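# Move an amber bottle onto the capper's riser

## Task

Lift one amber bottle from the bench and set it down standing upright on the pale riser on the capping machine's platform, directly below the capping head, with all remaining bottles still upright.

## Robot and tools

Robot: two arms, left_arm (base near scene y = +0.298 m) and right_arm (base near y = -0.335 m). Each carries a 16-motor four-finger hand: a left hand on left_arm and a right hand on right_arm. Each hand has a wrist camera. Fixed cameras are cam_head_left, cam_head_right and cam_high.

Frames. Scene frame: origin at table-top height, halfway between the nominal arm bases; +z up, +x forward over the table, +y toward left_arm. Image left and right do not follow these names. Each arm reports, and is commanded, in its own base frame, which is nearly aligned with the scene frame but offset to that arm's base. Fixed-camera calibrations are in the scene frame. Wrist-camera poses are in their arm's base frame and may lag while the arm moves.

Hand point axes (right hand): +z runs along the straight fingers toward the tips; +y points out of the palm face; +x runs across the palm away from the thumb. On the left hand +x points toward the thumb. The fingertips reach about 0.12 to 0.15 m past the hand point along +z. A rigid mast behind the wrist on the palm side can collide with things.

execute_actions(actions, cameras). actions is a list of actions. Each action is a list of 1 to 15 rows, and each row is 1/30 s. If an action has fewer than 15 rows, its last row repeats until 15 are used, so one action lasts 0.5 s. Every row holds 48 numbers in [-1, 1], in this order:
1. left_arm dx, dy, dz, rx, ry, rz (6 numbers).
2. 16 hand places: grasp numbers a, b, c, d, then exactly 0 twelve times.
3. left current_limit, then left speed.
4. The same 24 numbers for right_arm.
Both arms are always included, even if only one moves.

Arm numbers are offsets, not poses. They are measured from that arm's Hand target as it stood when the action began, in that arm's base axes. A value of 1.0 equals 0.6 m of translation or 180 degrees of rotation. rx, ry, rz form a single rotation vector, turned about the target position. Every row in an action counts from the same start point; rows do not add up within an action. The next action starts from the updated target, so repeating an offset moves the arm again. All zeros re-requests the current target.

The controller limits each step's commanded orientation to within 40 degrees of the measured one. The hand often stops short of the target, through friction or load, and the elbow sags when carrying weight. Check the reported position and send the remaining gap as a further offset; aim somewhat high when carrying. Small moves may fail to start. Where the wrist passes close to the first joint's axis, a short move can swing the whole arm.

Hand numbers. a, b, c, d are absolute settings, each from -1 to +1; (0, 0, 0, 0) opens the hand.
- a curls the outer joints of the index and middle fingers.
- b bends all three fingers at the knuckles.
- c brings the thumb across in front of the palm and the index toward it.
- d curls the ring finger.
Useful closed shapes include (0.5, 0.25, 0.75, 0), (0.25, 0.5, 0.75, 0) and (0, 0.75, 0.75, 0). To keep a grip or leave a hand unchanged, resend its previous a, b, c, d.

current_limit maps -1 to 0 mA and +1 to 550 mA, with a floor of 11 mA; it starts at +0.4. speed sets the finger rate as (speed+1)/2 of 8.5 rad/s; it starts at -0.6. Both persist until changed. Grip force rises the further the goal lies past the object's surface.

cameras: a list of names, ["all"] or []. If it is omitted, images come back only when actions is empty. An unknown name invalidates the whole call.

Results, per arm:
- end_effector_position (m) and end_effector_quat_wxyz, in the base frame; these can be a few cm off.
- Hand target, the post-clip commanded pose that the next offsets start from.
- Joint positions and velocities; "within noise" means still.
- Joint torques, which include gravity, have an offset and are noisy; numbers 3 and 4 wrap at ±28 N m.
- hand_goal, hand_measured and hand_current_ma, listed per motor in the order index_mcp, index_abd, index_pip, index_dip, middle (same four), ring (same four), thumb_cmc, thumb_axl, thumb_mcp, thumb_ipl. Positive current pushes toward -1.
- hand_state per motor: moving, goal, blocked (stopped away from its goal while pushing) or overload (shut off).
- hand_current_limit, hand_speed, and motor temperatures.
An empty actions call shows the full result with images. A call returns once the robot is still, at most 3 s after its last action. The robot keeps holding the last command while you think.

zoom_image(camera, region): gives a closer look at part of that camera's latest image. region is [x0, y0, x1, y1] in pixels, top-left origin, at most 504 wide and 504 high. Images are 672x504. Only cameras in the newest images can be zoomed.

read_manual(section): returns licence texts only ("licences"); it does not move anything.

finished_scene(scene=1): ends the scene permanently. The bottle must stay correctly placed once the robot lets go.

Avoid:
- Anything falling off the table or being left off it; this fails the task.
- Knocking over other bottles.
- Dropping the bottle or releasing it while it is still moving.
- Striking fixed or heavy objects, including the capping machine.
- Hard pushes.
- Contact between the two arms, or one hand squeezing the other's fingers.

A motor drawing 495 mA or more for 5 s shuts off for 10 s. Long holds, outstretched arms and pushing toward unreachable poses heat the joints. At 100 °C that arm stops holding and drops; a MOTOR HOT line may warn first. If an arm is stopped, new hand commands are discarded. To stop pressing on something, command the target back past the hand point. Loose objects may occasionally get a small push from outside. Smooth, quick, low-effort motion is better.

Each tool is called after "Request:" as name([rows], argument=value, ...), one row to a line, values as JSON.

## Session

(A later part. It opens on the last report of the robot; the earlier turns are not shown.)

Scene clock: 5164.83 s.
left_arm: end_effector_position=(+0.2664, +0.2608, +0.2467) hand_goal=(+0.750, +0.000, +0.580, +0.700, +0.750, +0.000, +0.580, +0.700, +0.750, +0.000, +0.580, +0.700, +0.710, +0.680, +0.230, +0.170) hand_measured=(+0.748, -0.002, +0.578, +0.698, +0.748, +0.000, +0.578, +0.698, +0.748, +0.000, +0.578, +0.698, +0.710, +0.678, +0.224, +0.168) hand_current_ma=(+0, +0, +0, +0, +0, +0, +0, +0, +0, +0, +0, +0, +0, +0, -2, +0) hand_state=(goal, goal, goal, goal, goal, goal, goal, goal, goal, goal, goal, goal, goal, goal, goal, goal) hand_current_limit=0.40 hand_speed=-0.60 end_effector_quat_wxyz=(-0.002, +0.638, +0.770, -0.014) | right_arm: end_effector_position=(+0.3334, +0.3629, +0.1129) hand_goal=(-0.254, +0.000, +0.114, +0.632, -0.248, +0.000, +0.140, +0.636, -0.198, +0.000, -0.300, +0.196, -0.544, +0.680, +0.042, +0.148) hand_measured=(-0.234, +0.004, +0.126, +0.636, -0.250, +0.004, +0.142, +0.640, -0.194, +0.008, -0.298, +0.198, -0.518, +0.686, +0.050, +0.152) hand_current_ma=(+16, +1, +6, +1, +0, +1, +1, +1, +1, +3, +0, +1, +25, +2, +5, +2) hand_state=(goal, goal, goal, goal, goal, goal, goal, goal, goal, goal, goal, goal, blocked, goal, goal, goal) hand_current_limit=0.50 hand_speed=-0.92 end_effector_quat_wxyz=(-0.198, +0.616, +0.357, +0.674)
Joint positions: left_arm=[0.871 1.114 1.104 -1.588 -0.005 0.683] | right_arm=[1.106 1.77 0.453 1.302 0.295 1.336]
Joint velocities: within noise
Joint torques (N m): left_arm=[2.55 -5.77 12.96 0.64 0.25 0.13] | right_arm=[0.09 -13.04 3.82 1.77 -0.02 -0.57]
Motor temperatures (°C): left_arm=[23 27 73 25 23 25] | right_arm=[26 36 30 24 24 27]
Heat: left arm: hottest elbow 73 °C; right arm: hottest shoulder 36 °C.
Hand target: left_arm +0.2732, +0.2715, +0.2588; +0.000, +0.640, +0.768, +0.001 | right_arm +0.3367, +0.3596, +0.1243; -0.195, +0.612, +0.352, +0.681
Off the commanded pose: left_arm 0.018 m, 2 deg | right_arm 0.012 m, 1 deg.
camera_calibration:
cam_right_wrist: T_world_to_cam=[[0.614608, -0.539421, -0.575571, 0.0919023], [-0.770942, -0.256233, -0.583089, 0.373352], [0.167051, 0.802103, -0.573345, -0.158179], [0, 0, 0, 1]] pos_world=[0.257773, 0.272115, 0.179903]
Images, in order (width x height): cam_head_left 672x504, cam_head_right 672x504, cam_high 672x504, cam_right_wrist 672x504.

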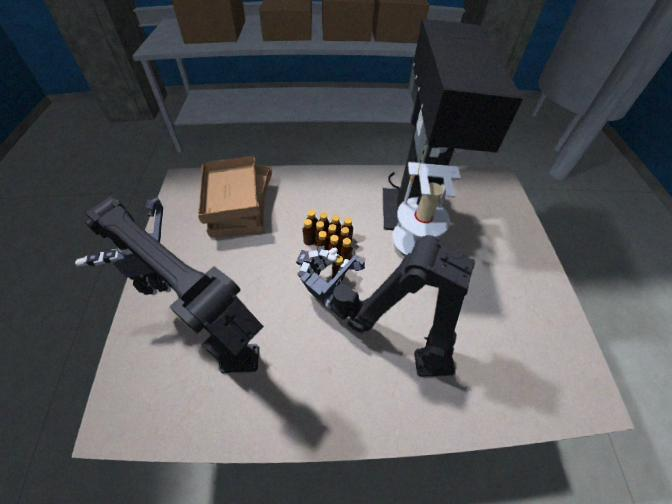

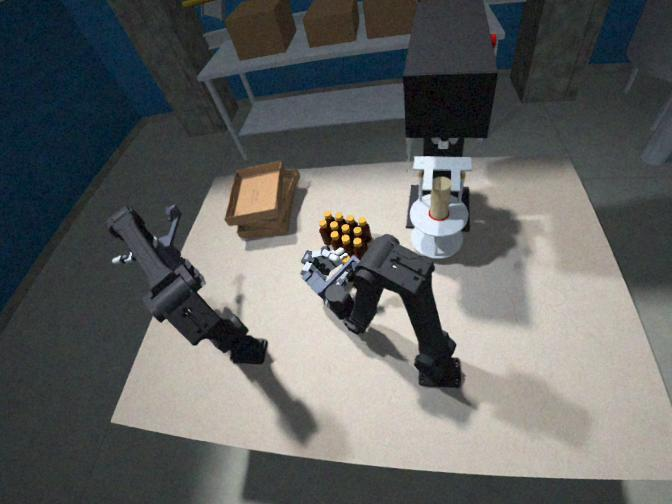

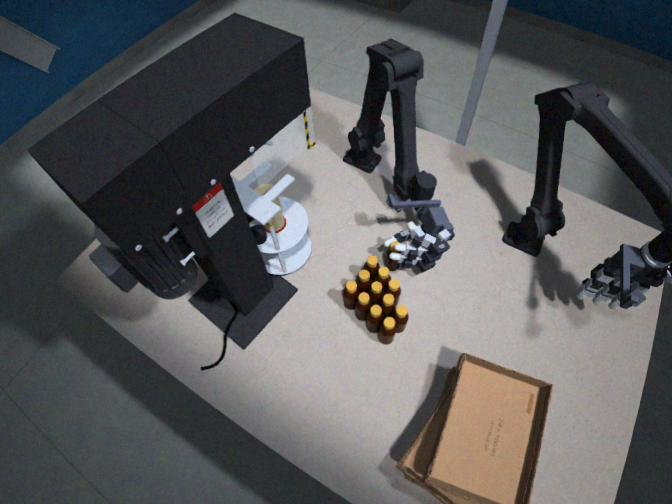

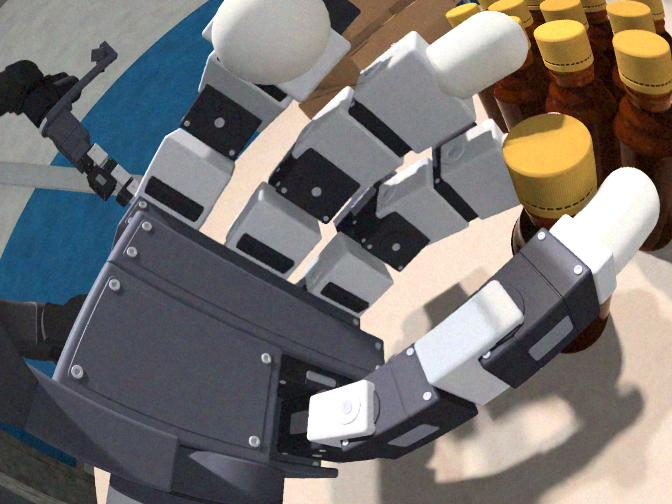

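Request:
execute_actions(actions=[], cameras=["cam_high","cam_head_right"])

Scene clock: 5285.77 s.
left_arm: end_effector_position=(+0.2664, +0.2608, +0.2467) hand_goal=(+0.750, +0.000, +0.580, +0.700, +0.750, +0.000, +0.580, +0.700, +0.750, +0.000, +0.580, +0.700, +0.710, +0.680, +0.230, +0.170) hand_measured=(+0.748, -0.002, +0.578, +0.698, +0.748, +0.000, +0.578, +0.698, +0.748, +0.000, +0.578, +0.698, +0.710, +0.678, +0.224, +0.168) hand_current_ma=(+0, +0, +0, +0, +0, +0, +0, +0, +0, +0, +0, +0, +0, +0, -2, +0) hand_state=(goal, goal, goal, goal, goal, goal, goal, goal, goal, goal, goal, goal, goal, goal, goal, goal) hand_current_limit=0.40 hand_speed=-0.60 end_effector_quat_wxyz=(-0.002, +0.638, +0.770, -0.014) | right_arm: end_effector_position=(+0.3334, +0.3629, +0.1129) hand_goal=(-0.254, +0.000, +0.114, +0.632, -0.248, +0.000, +0.140, +0.636, -0.198, +0.000, -0.300, +0.196, -0.544, +0.680, +0.042, +0.148) hand_measured=(-0.234, +0.004, +0.126, +0.636, -0.250, +0.004, +0.142, +0.640, -0.194, +0.008, -0.298, +0.198, -0.518, +0.686, +0.050, +0.152) hand_current_ma=(+16, +1, +6, +1, +0, +1, +1, +1, +1, +3, +0, +1, +25, +2, +5, +2) hand_state=(goal, goal, goal, goal, goal, goal, goal, goal, goal, goal, goal, goal, blocked, goal, goal, goal) hand_current_limit=0.50 hand_speed=-0.92 end_effector_quat_wxyz=(-0.198, +0.616, +0.357, +0.674)
Joint positions: left_arm=[0.871 1.114 1.104 -1.588 -0.005 0.683] | right_arm=[1.106 1.77 0.453 1.302 0.295 1.336]
Joint velocities: within noise
Joint torques (N m): left_arm=[2.55 -5.77 12.94 0.62 0.25 0.14] | right_arm=[0.32 -12.92 3.81 1.83 -0.03 -0.59]
Motor temperatures (°C): left_arm=[23 27 73 25 23 25] | right_arm=[26 36 29 24 24 27]
Heat: left arm: hottest elbow 73 °C; right arm: hottest shoulder 36 °C.
Hand target: left_arm +0.2732, +0.2715, +0.2588; +0.000, +0.640, +0.768, +0.001 | right_arm +0.3367, +0.3596, +0.1243; -0.195, +0.612, +0.352, +0.681
Off the commanded pose: left_arm 0.018 m, 2 deg | right_arm 0.012 m, 1 deg.
Images, in order (width x height): cam_head_right 672x504, cam_high 672x504.

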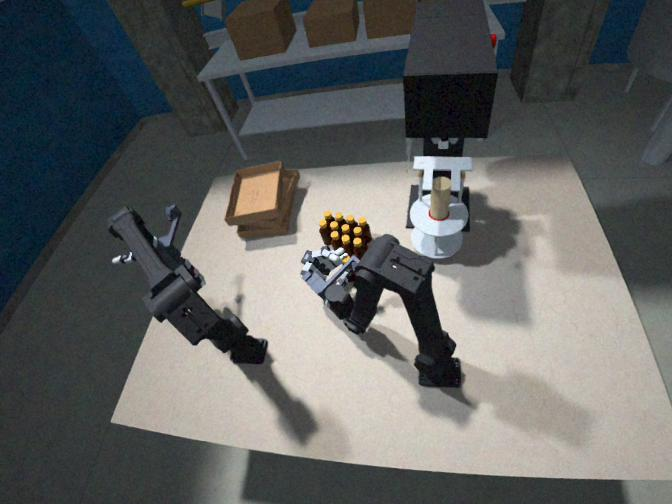

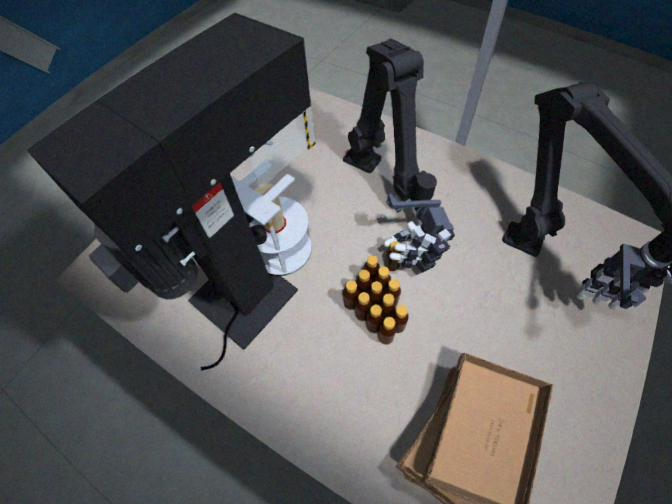

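Request:
zoom_image(camera="cam_high", region=[330, 200, 470, 300])

Request:
zoom_image(camera="cam_head_right", region=[280, 190, 420, 290])

Scaled by 3.600 from the camera's 672x504 image, which has a finer 960x720 frame.

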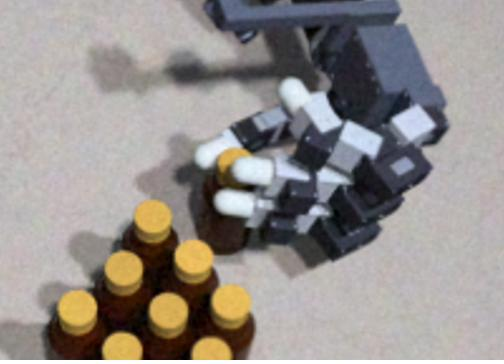

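Scaled by 3.600 from the camera's 672x504 image, which has a finer 960x720 frame.

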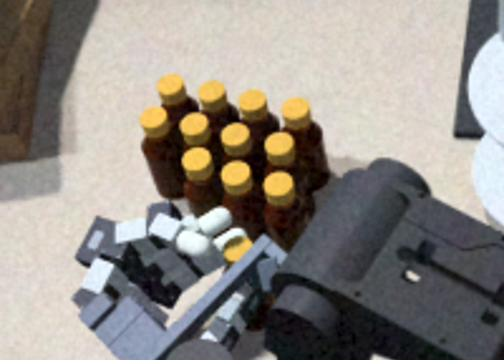

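Request:
execute_actions([
  [[0,0,0,0,0,0,0,0,0,0,0,0,0,0,0,0,0,0,0,0,0,0,0.4,-0.6,0,0,0,0,0,0,0.15,0.54,0.74,0.6,0,0,0,0,0,0,0,0,0,0,0,0,0.5,-0.92]],
  [[0,0,0,0,0,0,0,0,0,0,0,0,0,0,0,0,0,0,0,0,0,0,0.4,-0.6,0,0,0,0,0,0,0.08,0.48,0.73,0.7,0,0,0,0,0,0,0,0,0,0,0,0,0.5,-0.92]],
  [[0,0,0,0,0,0,0,0,0,0,0,0,0,0,0,0,0,0,0,0,0,0,0.4,-0.6,0,0,0,0,0,0,0.05,0.42,0.73,0.8,0,0,0,0,0,0,0,0,0,0,0,0,0.5,-0.92]],
  [[0,0,0,0,0,0,0,0,0,0,0,0,0,0,0,0,0,0,0,0,0,0,0.4,-0.6,0,0,0,0,0,0,0.05,0.36,0.73,0.8,0,0,0,0,0,0,0,0,0,0,0,0,0.5,-0.92]],
], cameras=["cam_high"])

Request:
zoom_image(camera="cam_high", region=[330, 200, 470, 300])

Scene clock: 5431.30 s.
left_arm: end_effector_position=(+0.2664, +0.2608, +0.2467) hand_goal=(+0.750, +0.000, +0.580, +0.700, +0.750, +0.000, +0.580, +0.700, +0.750, +0.000, +0.580, +0.700, +0.710, +0.680, +0.230, +0.170) hand_measured=(+0.748, -0.002, +0.578, +0.698, +0.748, +0.000, +0.578, +0.698, +0.748, +0.000, +0.578, +0.698, +0.710, +0.678, +0.224, +0.168) hand_current_ma=(+0, +0, +0, +0, +0, +0, +0, +0, +0, +0, +0, +0, +0, +0, -2, +0) hand_state=(goal, goal, goal, goal, goal, goal, goal, goal, goal, goal, goal, goal, goal, goal, goal, goal) hand_current_limit=0.40 hand_speed=-0.60 end_effector_quat_wxyz=(-0.002, +0.638, +0.770, -0.014) | right_arm: end_effector_position=(+0.3336, +0.3626, +0.1136) hand_goal=(+0.094, +0.000, +0.162, +0.724, +0.268, +0.000, +0.428, +0.846, +0.038, +0.000, -0.700, -0.112, -0.526, +0.680, +0.048, +0.126) hand_measured=(+0.094, +0.004, +0.166, +0.726, +0.268, +0.004, +0.426, +0.842, +0.036, +0.008, -0.698, -0.110, -0.514, +0.684, +0.052, +0.134) hand_current_ma=(+0, +1, +1, +0, +0, +1, +0, -1, +0, +2, +0, +1, +7, +2, +2, +6) hand_state=(goal, goal, goal, goal, goal, goal, goal, goal, goal, goal, goal, goal, goal, goal, goal, goal) hand_current_limit=0.50 hand_speed=-0.92 end_effector_quat_wxyz=(-0.197, +0.616, +0.356, +0.674)
Joint positions: left_arm=[0.871 1.114 1.104 -1.588 -0.005 0.683] | right_arm=[1.105 1.769 0.453 1.302 0.296 1.335]
Joint torques (N m): left_arm=[2.55 -5.77 12.96 0.62 0.25 0.13] | right_arm=[0.21 -13.04 3.93 1.88 -0.06 -0.52]
Motor temperatures (°C): left_arm=[23 27 73 25 23 25] | right_arm=[26 36 29 24 24 27]
Heat: left arm: hottest elbow 73 °C; right arm: hottest shoulder 36 °C.
Hand target: left_arm +0.2732, +0.2715, +0.2588; +0.000, +0.640, +0.768, +0.001 | right_arm +0.3366, +0.3597, +0.1243; -0.195, +0.612, +0.352, +0.681
Off the commanded pose: left_arm 0.018 m, 2 deg | right_arm 0.011 m, 1 deg.
Images, in order (width x height): cam_high 672x504.

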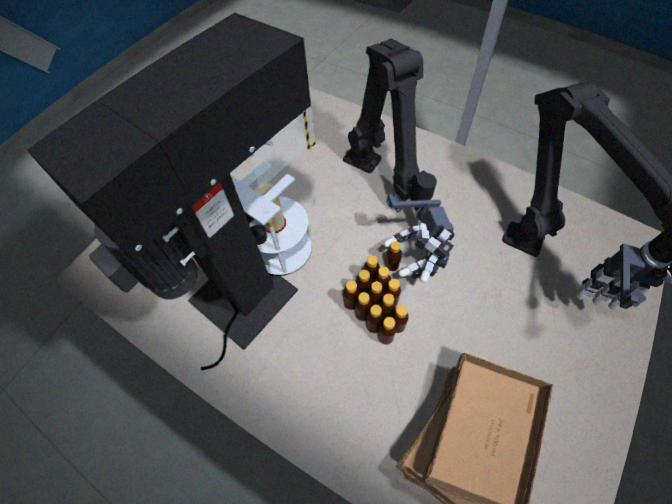

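Scaled by 3.600 from the camera's 672x504 image, which has a finer 960x720 frame.

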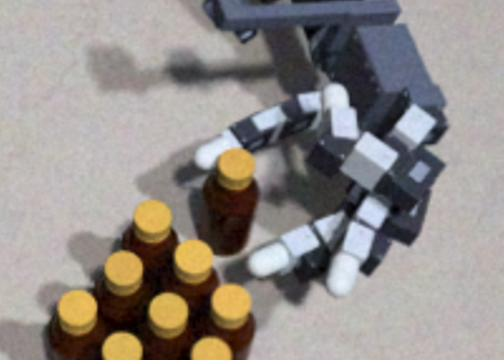

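Request:
execute_actions([
  [[0,0,0,0,0,0,0,0,0,0,0,0,0,0,0,0,0,0,0,0,0,0,0.4,-0.6,-0.0021,-0.0087,0,0.0211,0.0222,-0.0004,0.05,0.36,0.73,0.8,0,0,0,0,0,0,0,0,0,0,0,0,0.5,-0.92]],
  [[0,0,0,0,0,0,0,0,0,0,0,0,0,0,0,0,0,0,0,0,0,0,0.4,-0.6,-0.0021,-0.0087,0,0.0211,0.0222,-0.0004,0.05,0.36,0.73,0.8,0,0,0,0,0,0,0,0,0,0,0,0,0.5,-0.92]],
  [[0,0,0,0,0,0,0,0,0,0,0,0,0,0,0,0,0,0,0,0,0,0,0.4,-0.6,-0.0021,-0.0087,0,0.0211,0.0222,-0.0004,0.05,0.36,0.73,0.8,0,0,0,0,0,0,0,0,0,0,0,0,0.5,-0.92]],
], cameras=["cam_high"])

Request:
zoom_image(camera="cam_high", region=[330, 200, 470, 300])

Scene clock: 5451.70 s.
left_arm: end_effector_position=(+0.2664, +0.2608, +0.2467) hand_goal=(+0.750, +0.000, +0.580, +0.700, +0.750, +0.000, +0.580, +0.700, +0.750, +0.000, +0.580, +0.700, +0.710, +0.680, +0.230, +0.170) hand_measured=(+0.748, -0.002, +0.578, +0.698, +0.748, +0.000, +0.578, +0.698, +0.748, +0.000, +0.578, +0.698, +0.710, +0.678, +0.224, +0.168) hand_current_ma=(+0, +0, +0, +0, +0, +0, +0, +0, +0, +0, +0, +0, +0, +0, -2, +0) hand_state=(goal, goal, goal, goal, goal, goal, goal, goal, goal, goal, goal, goal, goal, goal, goal, goal) hand_current_limit=0.40 hand_speed=-0.60 end_effector_quat_wxyz=(-0.002, +0.638, +0.770, -0.014) | right_arm: end_effector_position=(+0.3303, +0.3474, +0.1174) hand_goal=(+0.094, +0.000, +0.162, +0.724, +0.268, +0.000, +0.428, +0.846, +0.038, +0.000, -0.700, -0.112, -0.526, +0.680, +0.048, +0.126) hand_measured=(+0.094, +0.004, +0.166, +0.726, +0.268, +0.004, +0.426, +0.842, +0.036, +0.008, -0.698, -0.110, -0.514, +0.684, +0.050, +0.128) hand_current_ma=(+0, +1, +1, +0, +0, +1, +0, -1, +0, +2, +0, +1, +7, +1, +0, +0) hand_state=(goal, goal, goal, goal, goal, goal, goal, goal, goal, goal, goal, goal, goal, goal, goal, goal) hand_current_limit=0.50 hand_speed=-0.92 end_effector_quat_wxyz=(-0.286, +0.659, +0.267, +0.643)
Joint positions: left_arm=[0.871 1.114 1.104 -1.588 -0.005 0.683] | right_arm=[1.084 1.631 0.412 1.207 0.28 1.607]
Joint torques (N m): left_arm=[2.55 -5.77 12.94 0.62 0.25 0.13] | right_arm=[0.15 -11.63 4.59 1.92 -0.12 -0.31]
Motor temperatures (°C): left_arm=[23 27 73 25 23 25] | right_arm=[26 35 29 24 24 27]
Heat: left arm: hottest elbow 73 °C; right arm: hottest shoulder 35 °C.
Hand target: left_arm +0.2732, +0.2715, +0.2588; +0.000, +0.640, +0.768, +0.001 | right_arm +0.3328, +0.3441, +0.1243; -0.289, +0.658, +0.259, +0.646
Off the commanded pose: left_arm 0.018 m, 2 deg | right_arm 0.008 m, 1 deg.
Images, in order (width x height): cam_high 672x504.

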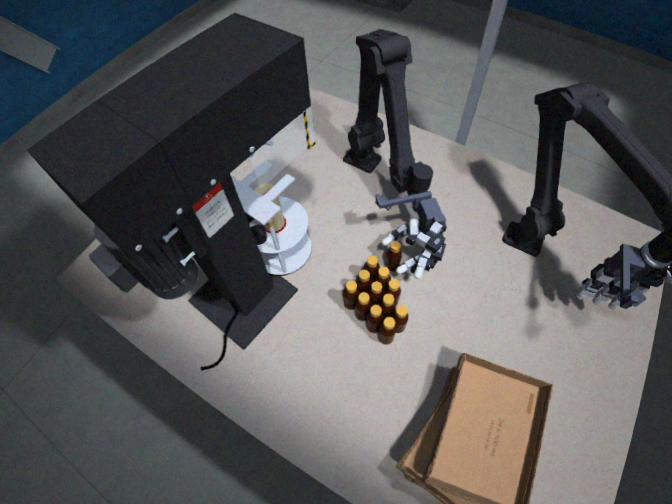

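Scaled by 3.600 from the camera's 672x504 image, which has a finer 960x720 frame.

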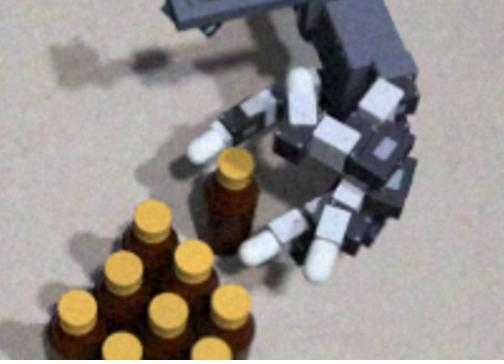

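Request:
execute_actions([
  [[0,0,0,0,0,0,0,0,0,0,0,0,0,0,0,0,0,0,0,0,0,0,0.4,-0.6,0,0,-0.015,0,0,0,0.05,0.36,0.73,0.8,0,0,0,0,0,0,0,0,0,0,0,0,0.5,-0.92]],
  [[0,0,0,0,0,0,0,0,0,0,0,0,0,0,0,0,0,0,0,0,0,0,0.4,-0.6,0,0,-0.015,0,0,0,0.05,0.36,0.73,0.8,0,0,0,0,0,0,0,0,0,0,0,0,0.5,-0.92]],
  [[0,0,0,0,0,0,0,0,0,0,0,0,0,0,0,0,0,0,0,0,0,0,0.4,-0.6,0,0,-0.015,0,0,0,0.05,0.36,0.73,0.8,0,0,0,0,0,0,0,0,0,0,0,0,0.5,-0.92]],
  [[0,0,0,0,0,0,0,0,0,0,0,0,0,0,0,0,0,0,0,0,0,0,0.4,-0.6,0,0,-0.012,0,0,0,0.05,0.36,0.73,0.8,0,0,0,0,0,0,0,0,0,0,0,0,0.5,-0.92]],
], cameras=["cam_high","cam_right_wrist"])

Request:
zoom_image(camera="cam_high", region=[330, 200, 470, 300])

Scene clock: 5482.43 s.
left_arm: end_effector_position=(+0.2664, +0.2608, +0.2467) hand_goal=(+0.750, +0.000, +0.580, +0.700, +0.750, +0.000, +0.580, +0.700, +0.750, +0.000, +0.580, +0.700, +0.710, +0.680, +0.230, +0.170) hand_measured=(+0.748, -0.002, +0.578, +0.698, +0.748, +0.000, +0.578, +0.698, +0.748, +0.000, +0.578, +0.698, +0.710, +0.678, +0.224, +0.168) hand_current_ma=(+0, +0, +0, +0, +0, +0, +0, +0, +0, +0, +0, +0, +0, +0, -2, +0) hand_state=(goal, goal, goal, goal, goal, goal, goal, goal, goal, goal, goal, goal, goal, goal, goal, goal) hand_current_limit=0.40 hand_speed=-0.60 end_effector_quat_wxyz=(-0.002, +0.638, +0.770, -0.014) | right_arm: end_effector_position=(+0.3300, +0.3468, +0.0914) hand_goal=(+0.094, +0.000, +0.162, +0.724, +0.268, +0.000, +0.428, +0.846, +0.038, +0.000, -0.700, -0.112, -0.526, +0.680, +0.048, +0.126) hand_measured=(+0.094, +0.004, +0.166, +0.726, +0.268, +0.004, +0.426, +0.842, +0.036, +0.008, -0.698, -0.110, -0.514, +0.684, +0.050, +0.128) hand_current_ma=(+0, +1, +1, +0, +0, +1, +0, -1, +0, +2, +0, +1, +7, +1, +0, +0) hand_state=(goal, goal, goal, goal, goal, goal, goal, goal, goal, goal, goal, goal, goal, goal, goal, goal) hand_current_limit=0.50 hand_speed=-0.92 end_effector_quat_wxyz=(-0.287, +0.659, +0.266, +0.643)
Joint positions: left_arm=[0.871 1.114 1.104 -1.588 -0.005 0.683] | right_arm=[1.083 1.747 0.41 1.327 0.28 1.609]
Joint torques (N m): left_arm=[2.55 -5.71 12.94 0.62 0.25 0.13] | right_arm=[0.09 -9.64 3.85 2.96 -0.12 -0.33]
Motor temperatures (°C): left_arm=[23 27 73 25 23 25] | right_arm=[26 35 29 24 24 27]
Heat: left arm: hottest elbow 73 °C; right arm: hottest shoulder 35 °C.
Hand target: left_arm +0.2732, +0.2715, +0.2588; +0.000, +0.640, +0.768, +0.001 | right_arm +0.3329, +0.3440, +0.0902; -0.289, +0.658, +0.259, +0.646
Off the commanded pose: left_arm 0.018 m, 2 deg | right_arm 0.004 m, 1 deg.
camera_calibration:
cam_right_wrist: T_world_to_cam=[[0.476963, -0.413843, -0.775397, 0.093024], [-0.875584, -0.146899, -0.460188, 0.339555], [0.0765409, 0.898418, -0.43242, -0.173427], [0, 0, 0, 1]] pos_world=[0.266214, 0.244188, 0.153396]
Images, in order (width x height): cam_high 672x504, cam_right_wrist 672x504.

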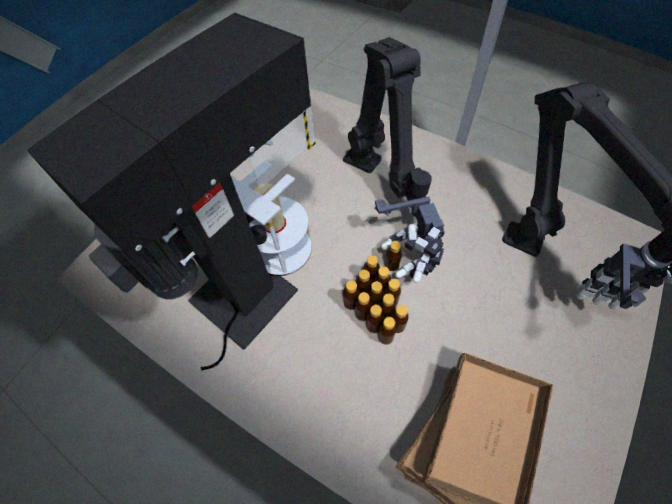

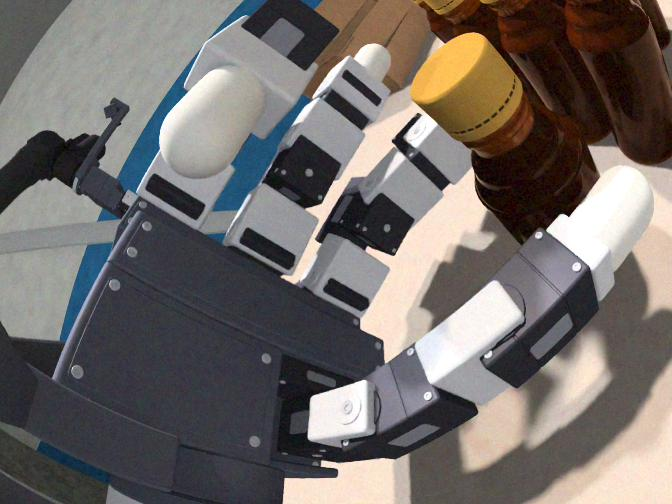

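Scaled by 3.600 from the camera's 672x504 image, which has a finer 960x720 frame.

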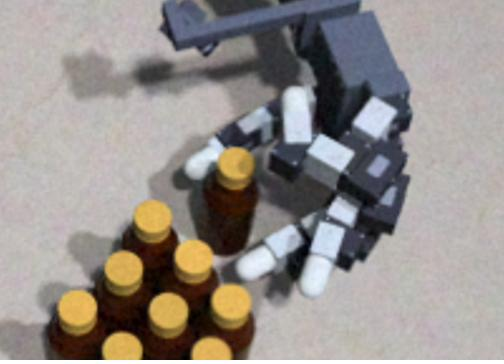

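Request:
zoom_image(camera="cam_right_wrist", region=[380, 20, 660, 300])

Scaled by 1.800 from the camera's 672x504 image, which has a finer 960x720 frame.

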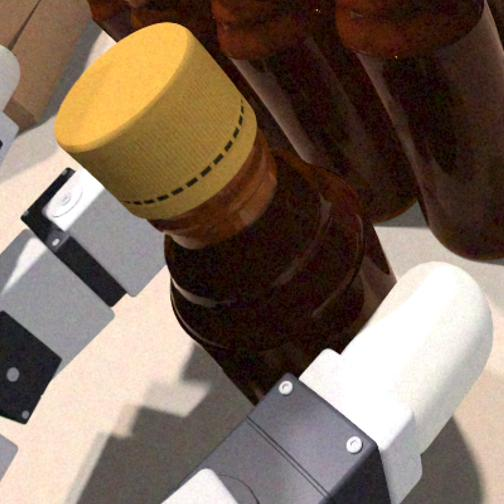

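Request:
execute_actions([
  [[0,0,0,0,0,0,0,0,0,0,0,0,0,0,0,0,0,0,0,0,0,0,0.4,-0.6,0.006,0.006,-0.003,0.0077,0.008,0,0.05,0.36,0.73,0.8,0,0,0,0,0,0,0,0,0,0,0,0,0.5,-0.92]],
  [[0,0,0,0,0,0,0,0,0,0,0,0,0,0,0,0,0,0,0,0,0,0,0.4,-0.6,0.006,0.006,-0.003,0,0,0,0.05,0.42,0.73,0.8,0,0,0,0,0,0,0,0,0,0,0,0,0.5,-0.92]],
  [[0,0,0,0,0,0,0,0,0,0,0,0,0,0,0,0,0,0,0,0,0,0,0.4,-0.6,0,0,0,0,0,0,0.05,0.46,0.73,0.8,0,0,0,0,0,0,0,0,0,0,0,0,0.5,-0.92]],
], cameras=["cam_high","cam_right_wrist"])

Request:
zoom_image(camera="cam_right_wrist", region=[380, 20, 660, 300])

Request:
zoom_image(camera="cam_high", region=[330, 200, 470, 300])

Scene clock: 5520.87 s.
left_arm: end_effector_position=(+0.2664, +0.2608, +0.2467) hand_goal=(+0.750, +0.000, +0.580, +0.700, +0.750, +0.000, +0.580, +0.700, +0.750, +0.000, +0.580, +0.700, +0.710, +0.680, +0.230, +0.170) hand_measured=(+0.748, -0.002, +0.578, +0.698, +0.748, +0.000, +0.578, +0.698, +0.748, +0.000, +0.578, +0.698, +0.710, +0.678, +0.224, +0.168) hand_current_ma=(+0, +0, +0, +0, +0, +0, +0, +0, +0, +0, +0, +0, +0, +0, -2, +0) hand_state=(goal, goal, goal, goal, goal, goal, goal, goal, goal, goal, goal, goal, goal, goal, goal, goal) hand_current_limit=0.40 hand_speed=-0.60 end_effector_quat_wxyz=(-0.002, +0.638, +0.770, -0.014) | right_arm: end_effector_position=(+0.3323, +0.3453, +0.0834) hand_goal=(-0.042, +0.000, +0.192, +0.744, +0.092, +0.000, +0.408, +0.846, -0.112, +0.000, -0.700, -0.092, -0.526, +0.680, +0.048, +0.146) hand_measured=(-0.040, +0.004, +0.188, +0.742, +0.094, +0.004, +0.410, +0.842, -0.110, +0.008, -0.698, -0.094, -0.514, +0.684, +0.050, +0.144) hand_current_ma=(+1, +1, -1, +0, +0, +1, +1, -1, +1, +2, +0, -1, +7, +1, +0, -1) hand_state=(goal, goal, goal, goal, goal, goal, goal, goal, goal, goal, goal, goal, goal, goal, goal, goal) hand_current_limit=0.50 hand_speed=-0.92 end_effector_quat_wxyz=(-0.295, +0.667, +0.258, +0.634)
Joint positions: left_arm=[0.871 1.114 1.104 -1.588 -0.005 0.683] | right_arm=[1.072 1.759 0.41 1.327 0.268 1.643]
Joint torques (N m): left_arm=[2.55 -5.77 12.96 0.62 0.25 0.13] | right_arm=[0.09 -9.52 5.87 2.55 -0.11 -0.34]
Motor temperatures (°C): left_arm=[23 27 73 25 23 25] | right_arm=[26 35 29 24 24 27]
Heat: left arm: hottest elbow 73 °C; right arm: hottest shoulder 35 °C.
Hand target: left_arm +0.2732, +0.2715, +0.2588; +0.000, +0.640, +0.768, +0.001 | right_arm +0.3401, +0.3512, +0.0866; -0.300, +0.662, +0.248, +0.640
Off the commanded pose: left_arm 0.018 m, 2 deg | right_arm 0.010 m, 2 deg.
camera_calibration:
cam_right_wrist: T_world_to_cam=[[0.453186, -0.40351, -0.79486, 0.0910954], [-0.889139, -0.140915, -0.435403, 0.337964], [0.0636821, 0.904059, -0.422637, -0.174224], [0, 0, 0, 1]] pos_world=[0.270309, 0.24189, 0.145925]
Images, in order (width x height): cam_high 672x504, cam_right_wrist 672x504.

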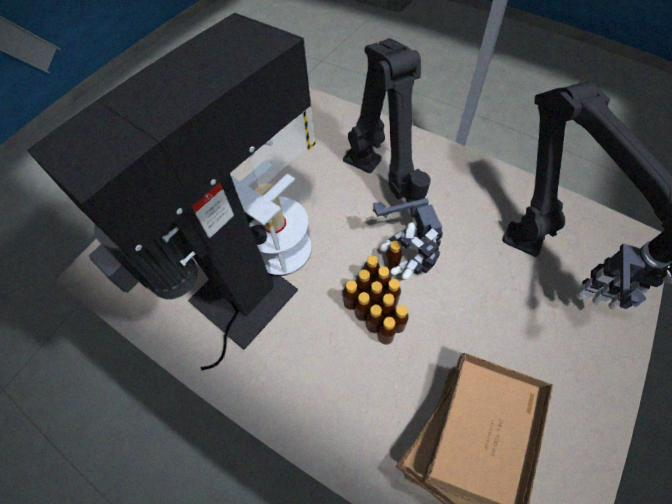

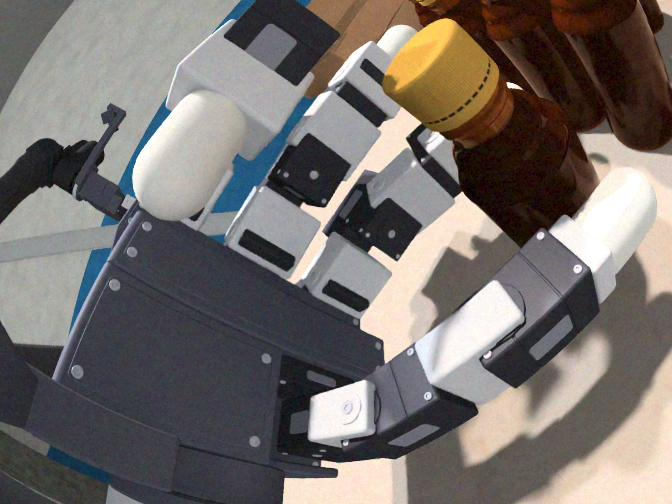

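Scaled by 1.800 from the camera's 672x504 image, which has a finer 960x720 frame.

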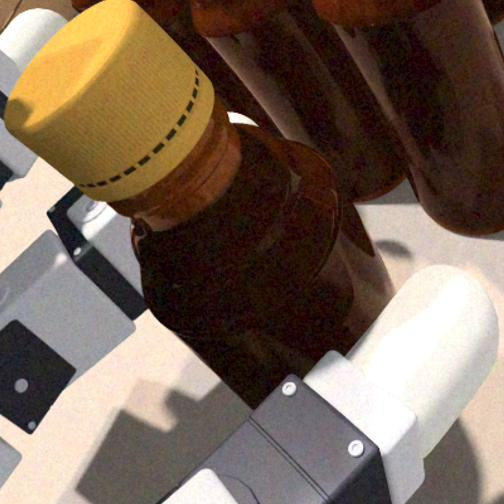

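Scaled by 3.600 from the camera's 672x504 image, which has a finer 960x720 frame.

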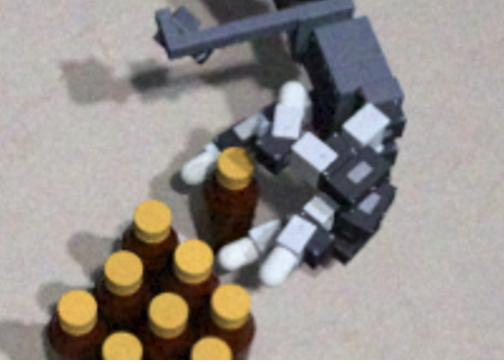

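Request:
execute_actions([
  [[0,0,0,0,0,0,0,0,0,0,0,0,0,0,0,0,0,0,0,0,0,0,0.4,-0.6,0,0,0.01,0,0,0,0.05,0.46,0.73,0.8,0,0,0,0,0,0,0,0,0,0,0,0,0.5,-0.92]],
  [[0,0,0,0,0,0,0,0,0,0,0,0,0,0,0,0,0,0,0,0,0,0,0.4,-0.6,0.002,0.003,0.01,0,0,0,0.05,0.48,0.73,0.8,0,0,0,0,0,0,0,0,0,0,0,0,0.5,-0.92]],
], cameras=["cam_right_wrist"])

Scene clock: 5532.80 s.
left_arm: end_effector_position=(+0.2664, +0.2608, +0.2467) hand_goal=(+0.750, +0.000, +0.580, +0.700, +0.750, +0.000, +0.580, +0.700, +0.750, +0.000, +0.580, +0.700, +0.710, +0.680, +0.230, +0.170) hand_measured=(+0.748, -0.002, +0.578, +0.698, +0.748, +0.000, +0.578, +0.698, +0.748, +0.000, +0.578, +0.698, +0.710, +0.678, +0.224, +0.168) hand_current_ma=(+0, +0, +0, +0, +0, +0, +0, +0, +0, +0, +0, +0, +0, +0, -2, +0) hand_state=(goal, goal, goal, goal, goal, goal, goal, goal, goal, goal, goal, goal, goal, goal, goal, goal) hand_current_limit=0.40 hand_speed=-0.60 end_effector_quat_wxyz=(-0.002, +0.638, +0.770, -0.014) | right_arm: end_effector_position=(+0.3319, +0.3449, +0.0816) hand_goal=(-0.068, +0.000, +0.198, +0.748, +0.058, +0.000, +0.404, +0.846, -0.142, +0.000, -0.700, -0.088, -0.526, +0.680, +0.048, +0.150) hand_measured=(-0.066, +0.004, +0.194, +0.746, +0.060, +0.004, +0.406, +0.842, -0.138, +0.008, -0.698, -0.090, -0.514, +0.684, +0.050, +0.148) hand_current_ma=(+1, +1, -1, +0, +1, +1, +1, -1, +1, +2, +0, -1, +7, +1, +0, -1) hand_state=(goal, goal, goal, goal, goal, goal, goal, goal, goal, goal, goal, goal, goal, goal, goal, goal) hand_current_limit=0.50 hand_speed=-0.92 end_effector_quat_wxyz=(-0.290, +0.672, +0.262, +0.628)
Joint positions: left_arm=[0.871 1.114 1.104 -1.588 -0.005 0.683] | right_arm=[1.072 1.746 0.41 1.293 0.267 1.643]
Joint torques (N m): left_arm=[2.61 -5.71 12.96 0.62 0.25 0.13] | right_arm=[0.15 -12.45 6.22 1.84 -0.1 -0.37]
Motor temperatures (°C): left_arm=[23 27 73 25 23 25] | right_arm=[25 34 29 24 24 27]
Heat: left arm: hottest elbow 73 °C; right arm: hottest shoulder 34 °C.
Hand target: left_arm +0.2732, +0.2715, +0.2588; +0.000, +0.640, +0.768, +0.001 | right_arm +0.3412, +0.3530, +0.0985; -0.300, +0.662, +0.248, +0.640
Off the commanded pose: left_arm 0.018 m, 2 deg | right_arm 0.021 m, 3 deg.
camera_calibration:
cam_right_wrist: T_world_to_cam=[[0.445379, -0.417988, -0.791785, 0.0970391], [-0.893392, -0.149134, -0.423803, 0.340112], [0.0590624, 0.896128, -0.439849, -0.168841], [0, 0, 0, 1]] pos_world=[0.270606, 0.242587, 0.14671]
Images, in order (width x height): cam_right_wrist 672x504.

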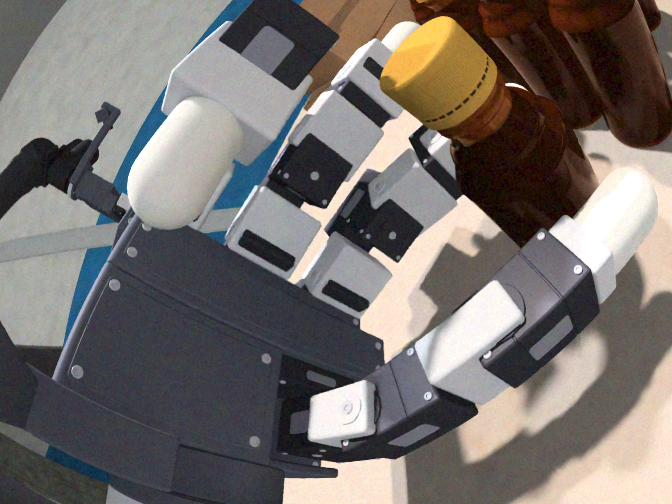

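Request:
execute_actions([
  [[0,0,0,0,0,0,0,0,0,0,0,0,0,0,0,0,0,0,0,0,0,0,0.4,-0.6,0,0,0.008,0,0,0,0.05,0.48,0.73,0.8,0,0,0,0,0,0,0,0,0,0,0,0,0.5,-0.92]],
  [[0,0,0,0,0,0,0,0,0,0,0,0,0,0,0,0,0,0,0,0,0,0,0.4,-0.6,0,0,0.004,0,0,0,0.05,0.48,0.73,0.8,0,0,0,0,0,0,0,0,0,0,0,0,0.5,-0.92]],
], cameras=[])

Scene clock: 5540.07 s.
left_arm: end_effector_position=(+0.2664, +0.2608, +0.2467) hand_goal=(+0.750, +0.000, +0.580, +0.700, +0.750, +0.000, +0.580, +0.700, +0.750, +0.000, +0.580, +0.700, +0.710, +0.680, +0.230, +0.170) hand_measured=(+0.748, -0.002, +0.578, +0.698, +0.748, +0.000, +0.578, +0.698, +0.748, +0.000, +0.578, +0.698, +0.710, +0.678, +0.224, +0.168) hand_current_ma=(+0, +0, +0, +0, +0, +0, +0, +0, +0, +0, +0, +0, +0, +0, -2, +0) hand_state=(goal, goal, goal, goal, goal, goal, goal, goal, goal, goal, goal, goal, goal, goal, goal, goal) hand_current_limit=0.40 hand_speed=-0.60 end_effector_quat_wxyz=(-0.002, +0.638, +0.770, -0.014) | right_arm: end_effector_position=(+0.3320, +0.3450, +0.0884) hand_goal=(-0.068, +0.000, +0.198, +0.748, +0.058, +0.000, +0.404, +0.846, -0.142, +0.000, -0.700, -0.088, -0.526, +0.680, +0.048, +0.150) hand_measured=(-0.066, +0.004, +0.196, +0.746, +0.060, +0.004, +0.406, +0.842, -0.138, +0.008, -0.698, -0.090, -0.514, +0.684, +0.050, +0.148) hand_current_ma=(+1, +1, -1, +0, +1, +1, +1, -1, +1, +2, +0, -1, +7, +1, +0, -1) hand_state=(goal, goal, goal, goal, goal, goal, goal, goal, goal, goal, goal, goal, goal, goal, goal, goal) hand_current_limit=0.50 hand_speed=-0.92 end_effector_quat_wxyz=(-0.290, +0.673, +0.262, +0.628)
Joint positions: left_arm=[0.871 1.114 1.104 -1.588 -0.005 0.683] | right_arm=[1.072 1.715 0.41 1.262 0.267 1.643]
Joint torques (N m): left_arm=[2.61 -5.71 12.96 0.62 0.25 0.13] | right_arm=[0.26 -12.04 6.52 1.85 -0.1 -0.36]
Motor temperatures (°C): left_arm=[23 27 73 25 23 25] | right_arm=[25 34 29 24 24 27]
Heat: left arm: hottest elbow 73 °C; right arm: hottest shoulder 34 °C.
Hand target: left_arm +0.2732, +0.2715, +0.2588; +0.000, +0.640, +0.768, +0.001 | right_arm +0.3412, +0.3530, +0.1057; -0.300, +0.662, +0.248, +0.640
Off the commanded pose: left_arm 0.018 m, 2 deg | right_arm 0.021 m, 3 deg.
No camera images: "cameras" was empty.

Request:
execute_actions([
  [[0,0,0,0,0,0,0,0,0,0,0,0,0,0,0,0,0,0,0,0,0,0,0.4,-0.6,0.004,0.004,0,0,0,0,0.05,0.51,0.73,0.8,0,0,0,0,0,0,0,0,0,0,0,0,0.5,-0.92]],
  [[0,0,0,0,0,0,0,0,0,0,0,0,0,0,0,0,0,0,0,0,0,0,0.4,-0.6,0.004,0.004,0,0,0,0,0.05,0.53,0.73,0.8,0,0,0,0,0,0,0,0,0,0,0,0,0.5,-0.92]],
], cameras=["cam_high","cam_right_wrist"])

Request:
zoom_image(camera="cam_high", region=[330, 200, 470, 300])

Scene clock: 5555.00 s.
left_arm: end_effector_position=(+0.2664, +0.2608, +0.2467) hand_goal=(+0.750, +0.000, +0.580, +0.700, +0.750, +0.000, +0.580, +0.700, +0.750, +0.000, +0.580, +0.700, +0.710, +0.680, +0.230, +0.170) hand_measured=(+0.748, -0.002, +0.578, +0.698, +0.748, +0.000, +0.578, +0.698, +0.748, +0.000, +0.578, +0.698, +0.710, +0.678, +0.224, +0.168) hand_current_ma=(+0, +0, +0, +0, +0, +0, +0, +0, +0, +0, +0, +0, +0, +0, -2, +0) hand_state=(goal, goal, goal, goal, goal, goal, goal, goal, goal, goal, goal, goal, goal, goal, goal, goal) hand_current_limit=0.40 hand_speed=-0.60 end_effector_quat_wxyz=(-0.002, +0.638, +0.770, -0.014) | right_arm: end_effector_position=(+0.3371, +0.3503, +0.0923) hand_goal=(-0.136, +0.000, +0.212, +0.758, -0.030, +0.000, +0.394, +0.846, -0.218, +0.000, -0.700, -0.078, -0.526, +0.680, +0.048, +0.160) hand_measured=(-0.134, +0.004, +0.210, +0.756, -0.028, +0.004, +0.396, +0.842, -0.214, +0.008, -0.698, -0.080, -0.514, +0.684, +0.050, +0.158) hand_current_ma=(+1, +1, -1, +0, +1, +1, +1, -1, +1, +2, +0, -1, +7, +1, +0, +0) hand_state=(goal, goal, goal, goal, goal, goal, goal, goal, goal, goal, goal, goal, goal, goal, goal, goal) hand_current_limit=0.50 hand_speed=-0.92 end_effector_quat_wxyz=(-0.292, +0.670, +0.260, +0.631)
Joint positions: left_arm=[0.871 1.114 1.104 -1.588 -0.005 0.683] | right_arm=[1.066 1.715 0.428 1.252 0.262 1.643]
Joint torques (N m): left_arm=[2.55 -5.77 12.96 0.62 0.25 0.13] | right_arm=[0.03 -11.75 6.58 1.88 -0.12 -0.38]
Motor temperatures (°C): left_arm=[23 27 73 25 23 25] | right_arm=[25 35 29 24 24 27]
Heat: left arm: hottest elbow 73 °C; right arm: hottest shoulder 35 °C.
Hand target: left_arm +0.2732, +0.2715, +0.2588; +0.000, +0.640, +0.768, +0.001 | right_arm +0.3461, +0.3579, +0.1058; -0.300, +0.662, +0.248, +0.640
Off the commanded pose: left_arm 0.018 m, 2 deg | right_arm 0.018 m, 2 deg.
camera_calibration:
cam_right_wrist: T_world_to_cam=[[0.448485, -0.411915, -0.793213, 0.102417], [-0.891695, -0.145468, -0.428625, 0.348686], [0.06117, 0.899536, -0.432542, -0.171954], [0, 0, 0, 1]] pos_world=[0.275508, 0.247588, 0.156317]
Images, in order (width x height): cam_high 672x504, cam_right_wrist 672x504.

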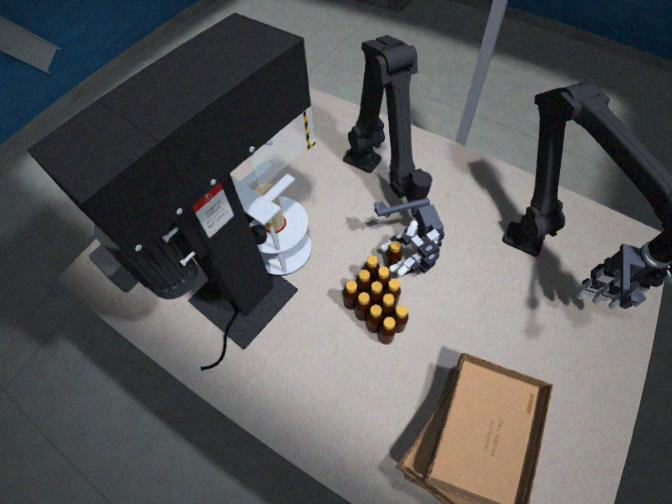

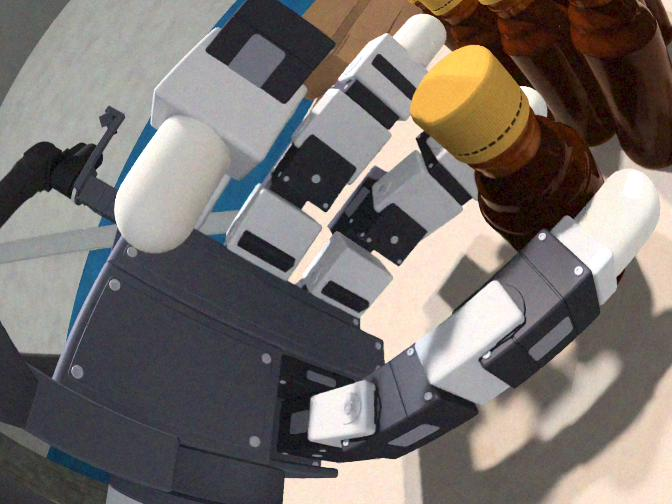

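Scaled by 3.600 from the camera's 672x504 image, which has a finer 960x720 frame.

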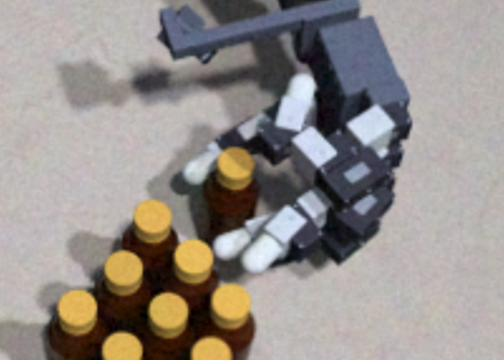

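Request:
execute_actions([
  [[0,0,0,0,0,0,0,0,0,0,0,0,0,0,0,0,0,0,0,0,0,0,0.4,-0.6,0,0,-0.015,0,0,0,0.05,0.54,0.73,0.8,0,0,0,0,0,0,0,0,0,0,0,0,0.5,-0.92]],
  [[0,0,0,0,0,0,0,0,0,0,0,0,0,0,0,0,0,0,0,0,0,0,0.4,-0.6,0,0,-0.005,0,0,0,0.05,0.55,0.73,0.8,0,0,0,0,0,0,0,0,0,0,0,0,0.5,-0.92]],
], cameras=["cam_right_wrist"])

Scene clock: 5566.37 s.
left_arm: end_effector_position=(+0.2664, +0.2608, +0.2467) hand_goal=(+0.750, +0.000, +0.580, +0.700, +0.750, +0.000, +0.580, +0.700, +0.750, +0.000, +0.580, +0.700, +0.710, +0.680, +0.230, +0.170) hand_measured=(+0.748, -0.002, +0.578, +0.698, +0.748, +0.000, +0.578, +0.698, +0.748, +0.000, +0.578, +0.698, +0.710, +0.678, +0.224, +0.168) hand_current_ma=(+0, +0, +0, +0, +0, +0, +0, +0, +0, +0, +0, +0, +0, +0, -2, +0) hand_state=(goal, goal, goal, goal, goal, goal, goal, goal, goal, goal, goal, goal, goal, goal, goal, goal) hand_current_limit=0.40 hand_speed=-0.60 end_effector_quat_wxyz=(-0.002, +0.638, +0.770, -0.014) | right_arm: end_effector_position=(+0.3369, +0.3502, +0.0864) hand_goal=(-0.162, +0.000, +0.218, +0.762, -0.064, +0.000, +0.390, +0.846, -0.248, +0.000, -0.700, -0.074, -0.526, +0.680, +0.048, +0.164) hand_measured=(-0.160, +0.004, +0.214, +0.760, -0.062, +0.004, +0.392, +0.842, -0.244, +0.008, -0.698, -0.076, -0.514, +0.684, +0.050, +0.162) hand_current_ma=(+1, +1, -1, +0, +1, +1, +1, -1, +1, +2, +0, -1, +7, +1, +0, -1) hand_state=(goal, goal, goal, goal, goal, goal, goal, goal, goal, goal, goal, goal, goal, goal, goal, goal) hand_current_limit=0.50 hand_speed=-0.92 end_effector_quat_wxyz=(-0.291, +0.671, +0.261, +0.630)
Joint positions: left_arm=[0.871 1.114 1.104 -1.588 -0.005 0.683] | right_arm=[1.066 1.737 0.428 1.27 0.262 1.643]
Joint torques (N m): left_arm=[2.55 -5.71 12.96 0.62 0.25 0.14] | right_arm=[-0.03 -9.7 6.41 3 -0.1 -0.37]
Motor temperatures (°C): left_arm=[23 27 73 25 23 25] | right_arm=[25 35 30 24 24 27]
Heat: left arm: hottest elbow 73 °C; right arm: hottest shoulder 35 °C.
Hand target: left_arm +0.2732, +0.2715, +0.2588; +0.000, +0.640, +0.768, +0.001 | right_arm +0.3461, +0.3579, +0.0938; -0.300, +0.662, +0.248, +0.640
Off the commanded pose: left_arm 0.018 m, 2 deg | right_arm 0.014 m, 2 deg.
camera_calibration:
cam_right_wrist: T_world_to_cam=[[0.446727, -0.414419, -0.792901, 0.0991097], [-0.892672, -0.147265, -0.425969, 0.34664], [0.0597631, 0.898092, -0.435727, -0.173108], [0, 0, 0, 1]] pos_world=[0.275507, 0.247588, 0.150814]
Images, in order (width x height): cam_right_wrist 672x504.

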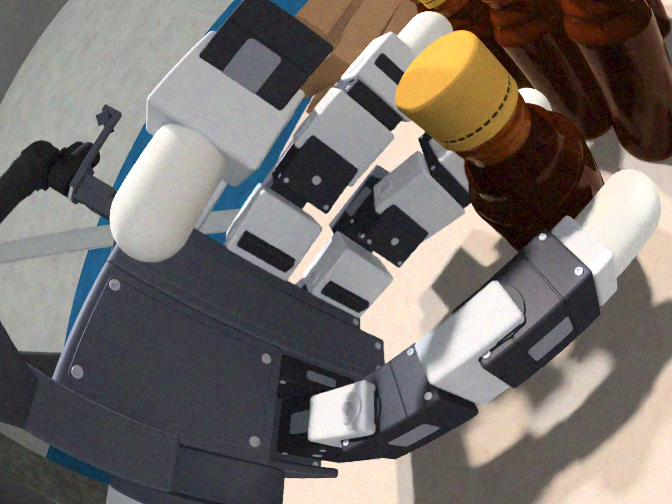

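Request:
execute_actions([
  [[0,0,0,0,0,0,0,0,0,0,0,0,0,0,0,0,0,0,0,0,0,0,0.4,-0.6,0,0,0.0133,0,0,0,0.05,0.55,0.73,0.8,0,0,0,0,0,0,0,0,0,0,0,0,0.5,-0.92]],
  [[0,0,0,0,0,0,0,0,0,0,0,0,0,0,0,0,0,0,0,0,0,0,0.4,-0.6,0,0,0.0075,0,0,0,0.05,0.55,0.73,0.8,0,0,0,0,0,0,0,0,0,0,0,0,0.5,-0.92]],
], cameras=[])

Scene clock: 5580.07 s.
left_arm: end_effector_position=(+0.2664, +0.2608, +0.2467) hand_goal=(+0.750, +0.000, +0.580, +0.700, +0.750, +0.000, +0.580, +0.700, +0.750, +0.000, +0.580, +0.700, +0.710, +0.680, +0.230, +0.170) hand_measured=(+0.748, -0.002, +0.578, +0.698, +0.748, +0.000, +0.578, +0.698, +0.748, +0.000, +0.578, +0.698, +0.710, +0.678, +0.224, +0.168) hand_current_ma=(+0, +0, +0, +0, +0, +0, +0, +0, +0, +0, +0, +0, +0, +0, -2, +0) hand_state=(goal, goal, goal, goal, goal, goal, goal, goal, goal, goal, goal, goal, goal, goal, goal, goal) hand_current_limit=0.40 hand_speed=-0.60 end_effector_quat_wxyz=(-0.002, +0.638, +0.770, -0.014) | right_arm: end_effector_position=(+0.3369, +0.3501, +0.0889) hand_goal=(-0.162, +0.000, +0.218, +0.762, -0.064, +0.000, +0.390, +0.846, -0.248, +0.000, -0.700, -0.074, -0.526, +0.680, +0.048, +0.164) hand_measured=(-0.160, +0.004, +0.216, +0.760, -0.062, +0.004, +0.392, +0.842, -0.244, +0.008, -0.698, -0.076, -0.514, +0.684, +0.050, +0.162) hand_current_ma=(+1, +1, -1, +0, +1, +1, +1, -1, +1, +2, +0, -1, +7, +1, +0, -1) hand_state=(goal, goal, goal, goal, goal, goal, goal, goal, goal, goal, goal, goal, goal, goal, goal, goal) hand_current_limit=0.50 hand_speed=-0.92 end_effector_quat_wxyz=(-0.290, +0.672, +0.262, +0.628)
Joint positions: left_arm=[0.871 1.114 1.104 -1.588 -0.005 0.683] | right_arm=[1.066 1.722 0.428 1.251 0.262 1.643]
Joint torques (N m): left_arm=[2.55 -5.77 12.96 0.62 0.25 0.14] | right_arm=[0.32 -12.22 6.53 1.83 -0.1 -0.37]
Motor temperatures (°C): left_arm=[23 27 74 25 23 25] | right_arm=[25 34 30 24 24 27]
Heat: left arm: hottest elbow 74 °C; right arm: hottest shoulder 34 °C.
Hand target: left_arm +0.2732, +0.2715, +0.2588; +0.000, +0.640, +0.768, +0.001 | right_arm +0.3461, +0.3579, +0.1063; -0.300, +0.662, +0.248, +0.640
Off the commanded pose: left_arm 0.018 m, 2 deg | right_arm 0.021 m, 3 deg.
No camera images: "cameras" was empty.

Request:
execute_actions([
  [[0,0,0,0,0,0,0,0,0,0,0,0,0,0,0,0,0,0,0,0,0,0,0.4,-0.6,0,0,0,0,0,0,0.05,0.57,0.73,0.8,0,0,0,0,0,0,0,0,0,0,0,0,0.5,-0.92]],
  [[0,0,0,0,0,0,0,0,0,0,0,0,0,0,0,0,0,0,0,0,0,0,0.4,-0.6,0,0,0,0,0,0,0.05,0.59,0.73,0.8,0,0,0,0,0,0,0,0,0,0,0,0,0.5,-0.92]],
], cameras=["cam_right_wrist","cam_high"])

Request:
zoom_image(camera="cam_high", region=[330, 200, 470, 300])

Scene clock: 5588.50 s.
left_arm: end_effector_position=(+0.2664, +0.2608, +0.2467) hand_goal=(+0.750, +0.000, +0.580, +0.700, +0.750, +0.000, +0.580, +0.700, +0.750, +0.000, +0.580, +0.700, +0.710, +0.680, +0.230, +0.170) hand_measured=(+0.748, -0.002, +0.578, +0.698, +0.748, +0.000, +0.578, +0.698, +0.748, +0.000, +0.578, +0.698, +0.710, +0.678, +0.224, +0.168) hand_current_ma=(+0, +0, +0, +0, +0, +0, +0, +0, +0, +0, +0, +0, +0, +0, -2, +0) hand_state=(goal, goal, goal, goal, goal, goal, goal, goal, goal, goal, goal, goal, goal, goal, goal, goal) hand_current_limit=0.40 hand_speed=-0.60 end_effector_quat_wxyz=(-0.002, +0.638, +0.770, -0.014) | right_arm: end_effector_position=(+0.3368, +0.3502, +0.0888) hand_goal=(-0.216, +0.000, +0.230, +0.770, -0.134, +0.000, +0.382, +0.846, -0.308, +0.000, -0.700, -0.066, -0.526, +0.680, +0.048, +0.172) hand_measured=(-0.204, +0.004, +0.230, +0.768, -0.132, +0.004, +0.384, +0.842, -0.304, +0.008, -0.698, -0.068, -0.514, +0.684, +0.050, +0.170) hand_current_ma=(+7, +1, +0, +0, +1, +1, +1, -1, +1, +2, +0, -1, +7, +1, +0, -1) hand_state=(goal, goal, goal, goal, goal, goal, goal, goal, goal, goal, goal, goal, goal, goal, goal, goal) hand_current_limit=0.50 hand_speed=-0.92 end_effector_quat_wxyz=(-0.291, +0.672, +0.262, +0.628)
Joint positions: left_arm=[0.871 1.114 1.104 -1.588 -0.005 0.683] | right_arm=[1.066 1.722 0.428 1.251 0.261 1.643]
Joint torques (N m): left_arm=[2.55 -5.77 12.94 0.62 0.25 0.13] | right_arm=[0.03 -12.34 6.49 1.77 -0.08 -0.38]
Motor temperatures (°C): left_arm=[23 27 74 25 23 25] | right_arm=[25 34 30 24 24 27]
Heat: left arm: hottest elbow 74 °C; right arm: hottest shoulder 34 °C.
Hand target: left_arm +0.2732, +0.2715, +0.2588; +0.000, +0.640, +0.768, +0.001 | right_arm +0.3461, +0.3579, +0.1063; -0.300, +0.662, +0.248, +0.640
Off the commanded pose: left_arm 0.018 m, 2 deg | right_arm 0.021 m, 3 deg.
camera_calibration:
cam_right_wrist: T_world_to_cam=[[0.44541, -0.417028, -0.792274, 0.102479], [-0.893429, -0.149441, -0.423618, 0.348436], [0.0582621, 0.896524, -0.439147, -0.170748], [0, 0, 0, 1]] pos_world=[0.275606, 0.247887, 0.153811]
Images, in order (width x height): cam_high 672x504, cam_right_wrist 672x504.

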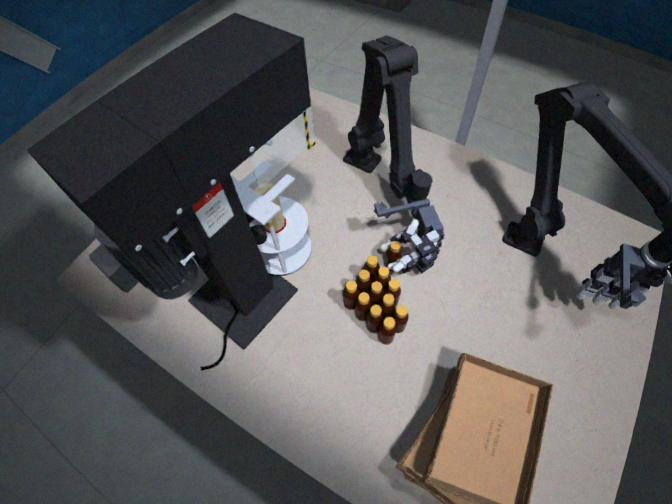

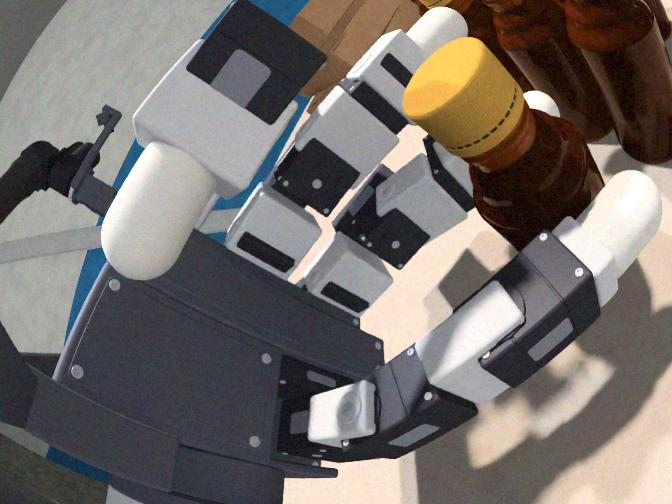

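Scaled by 3.600 from the camera's 672x504 image, which has a finer 960x720 frame.

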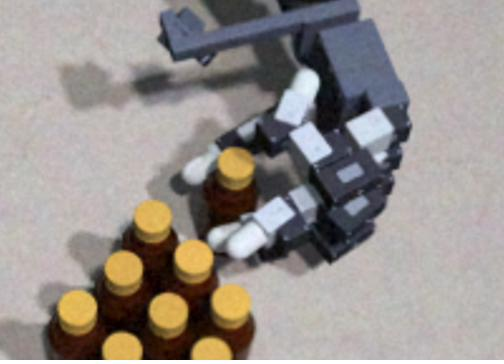

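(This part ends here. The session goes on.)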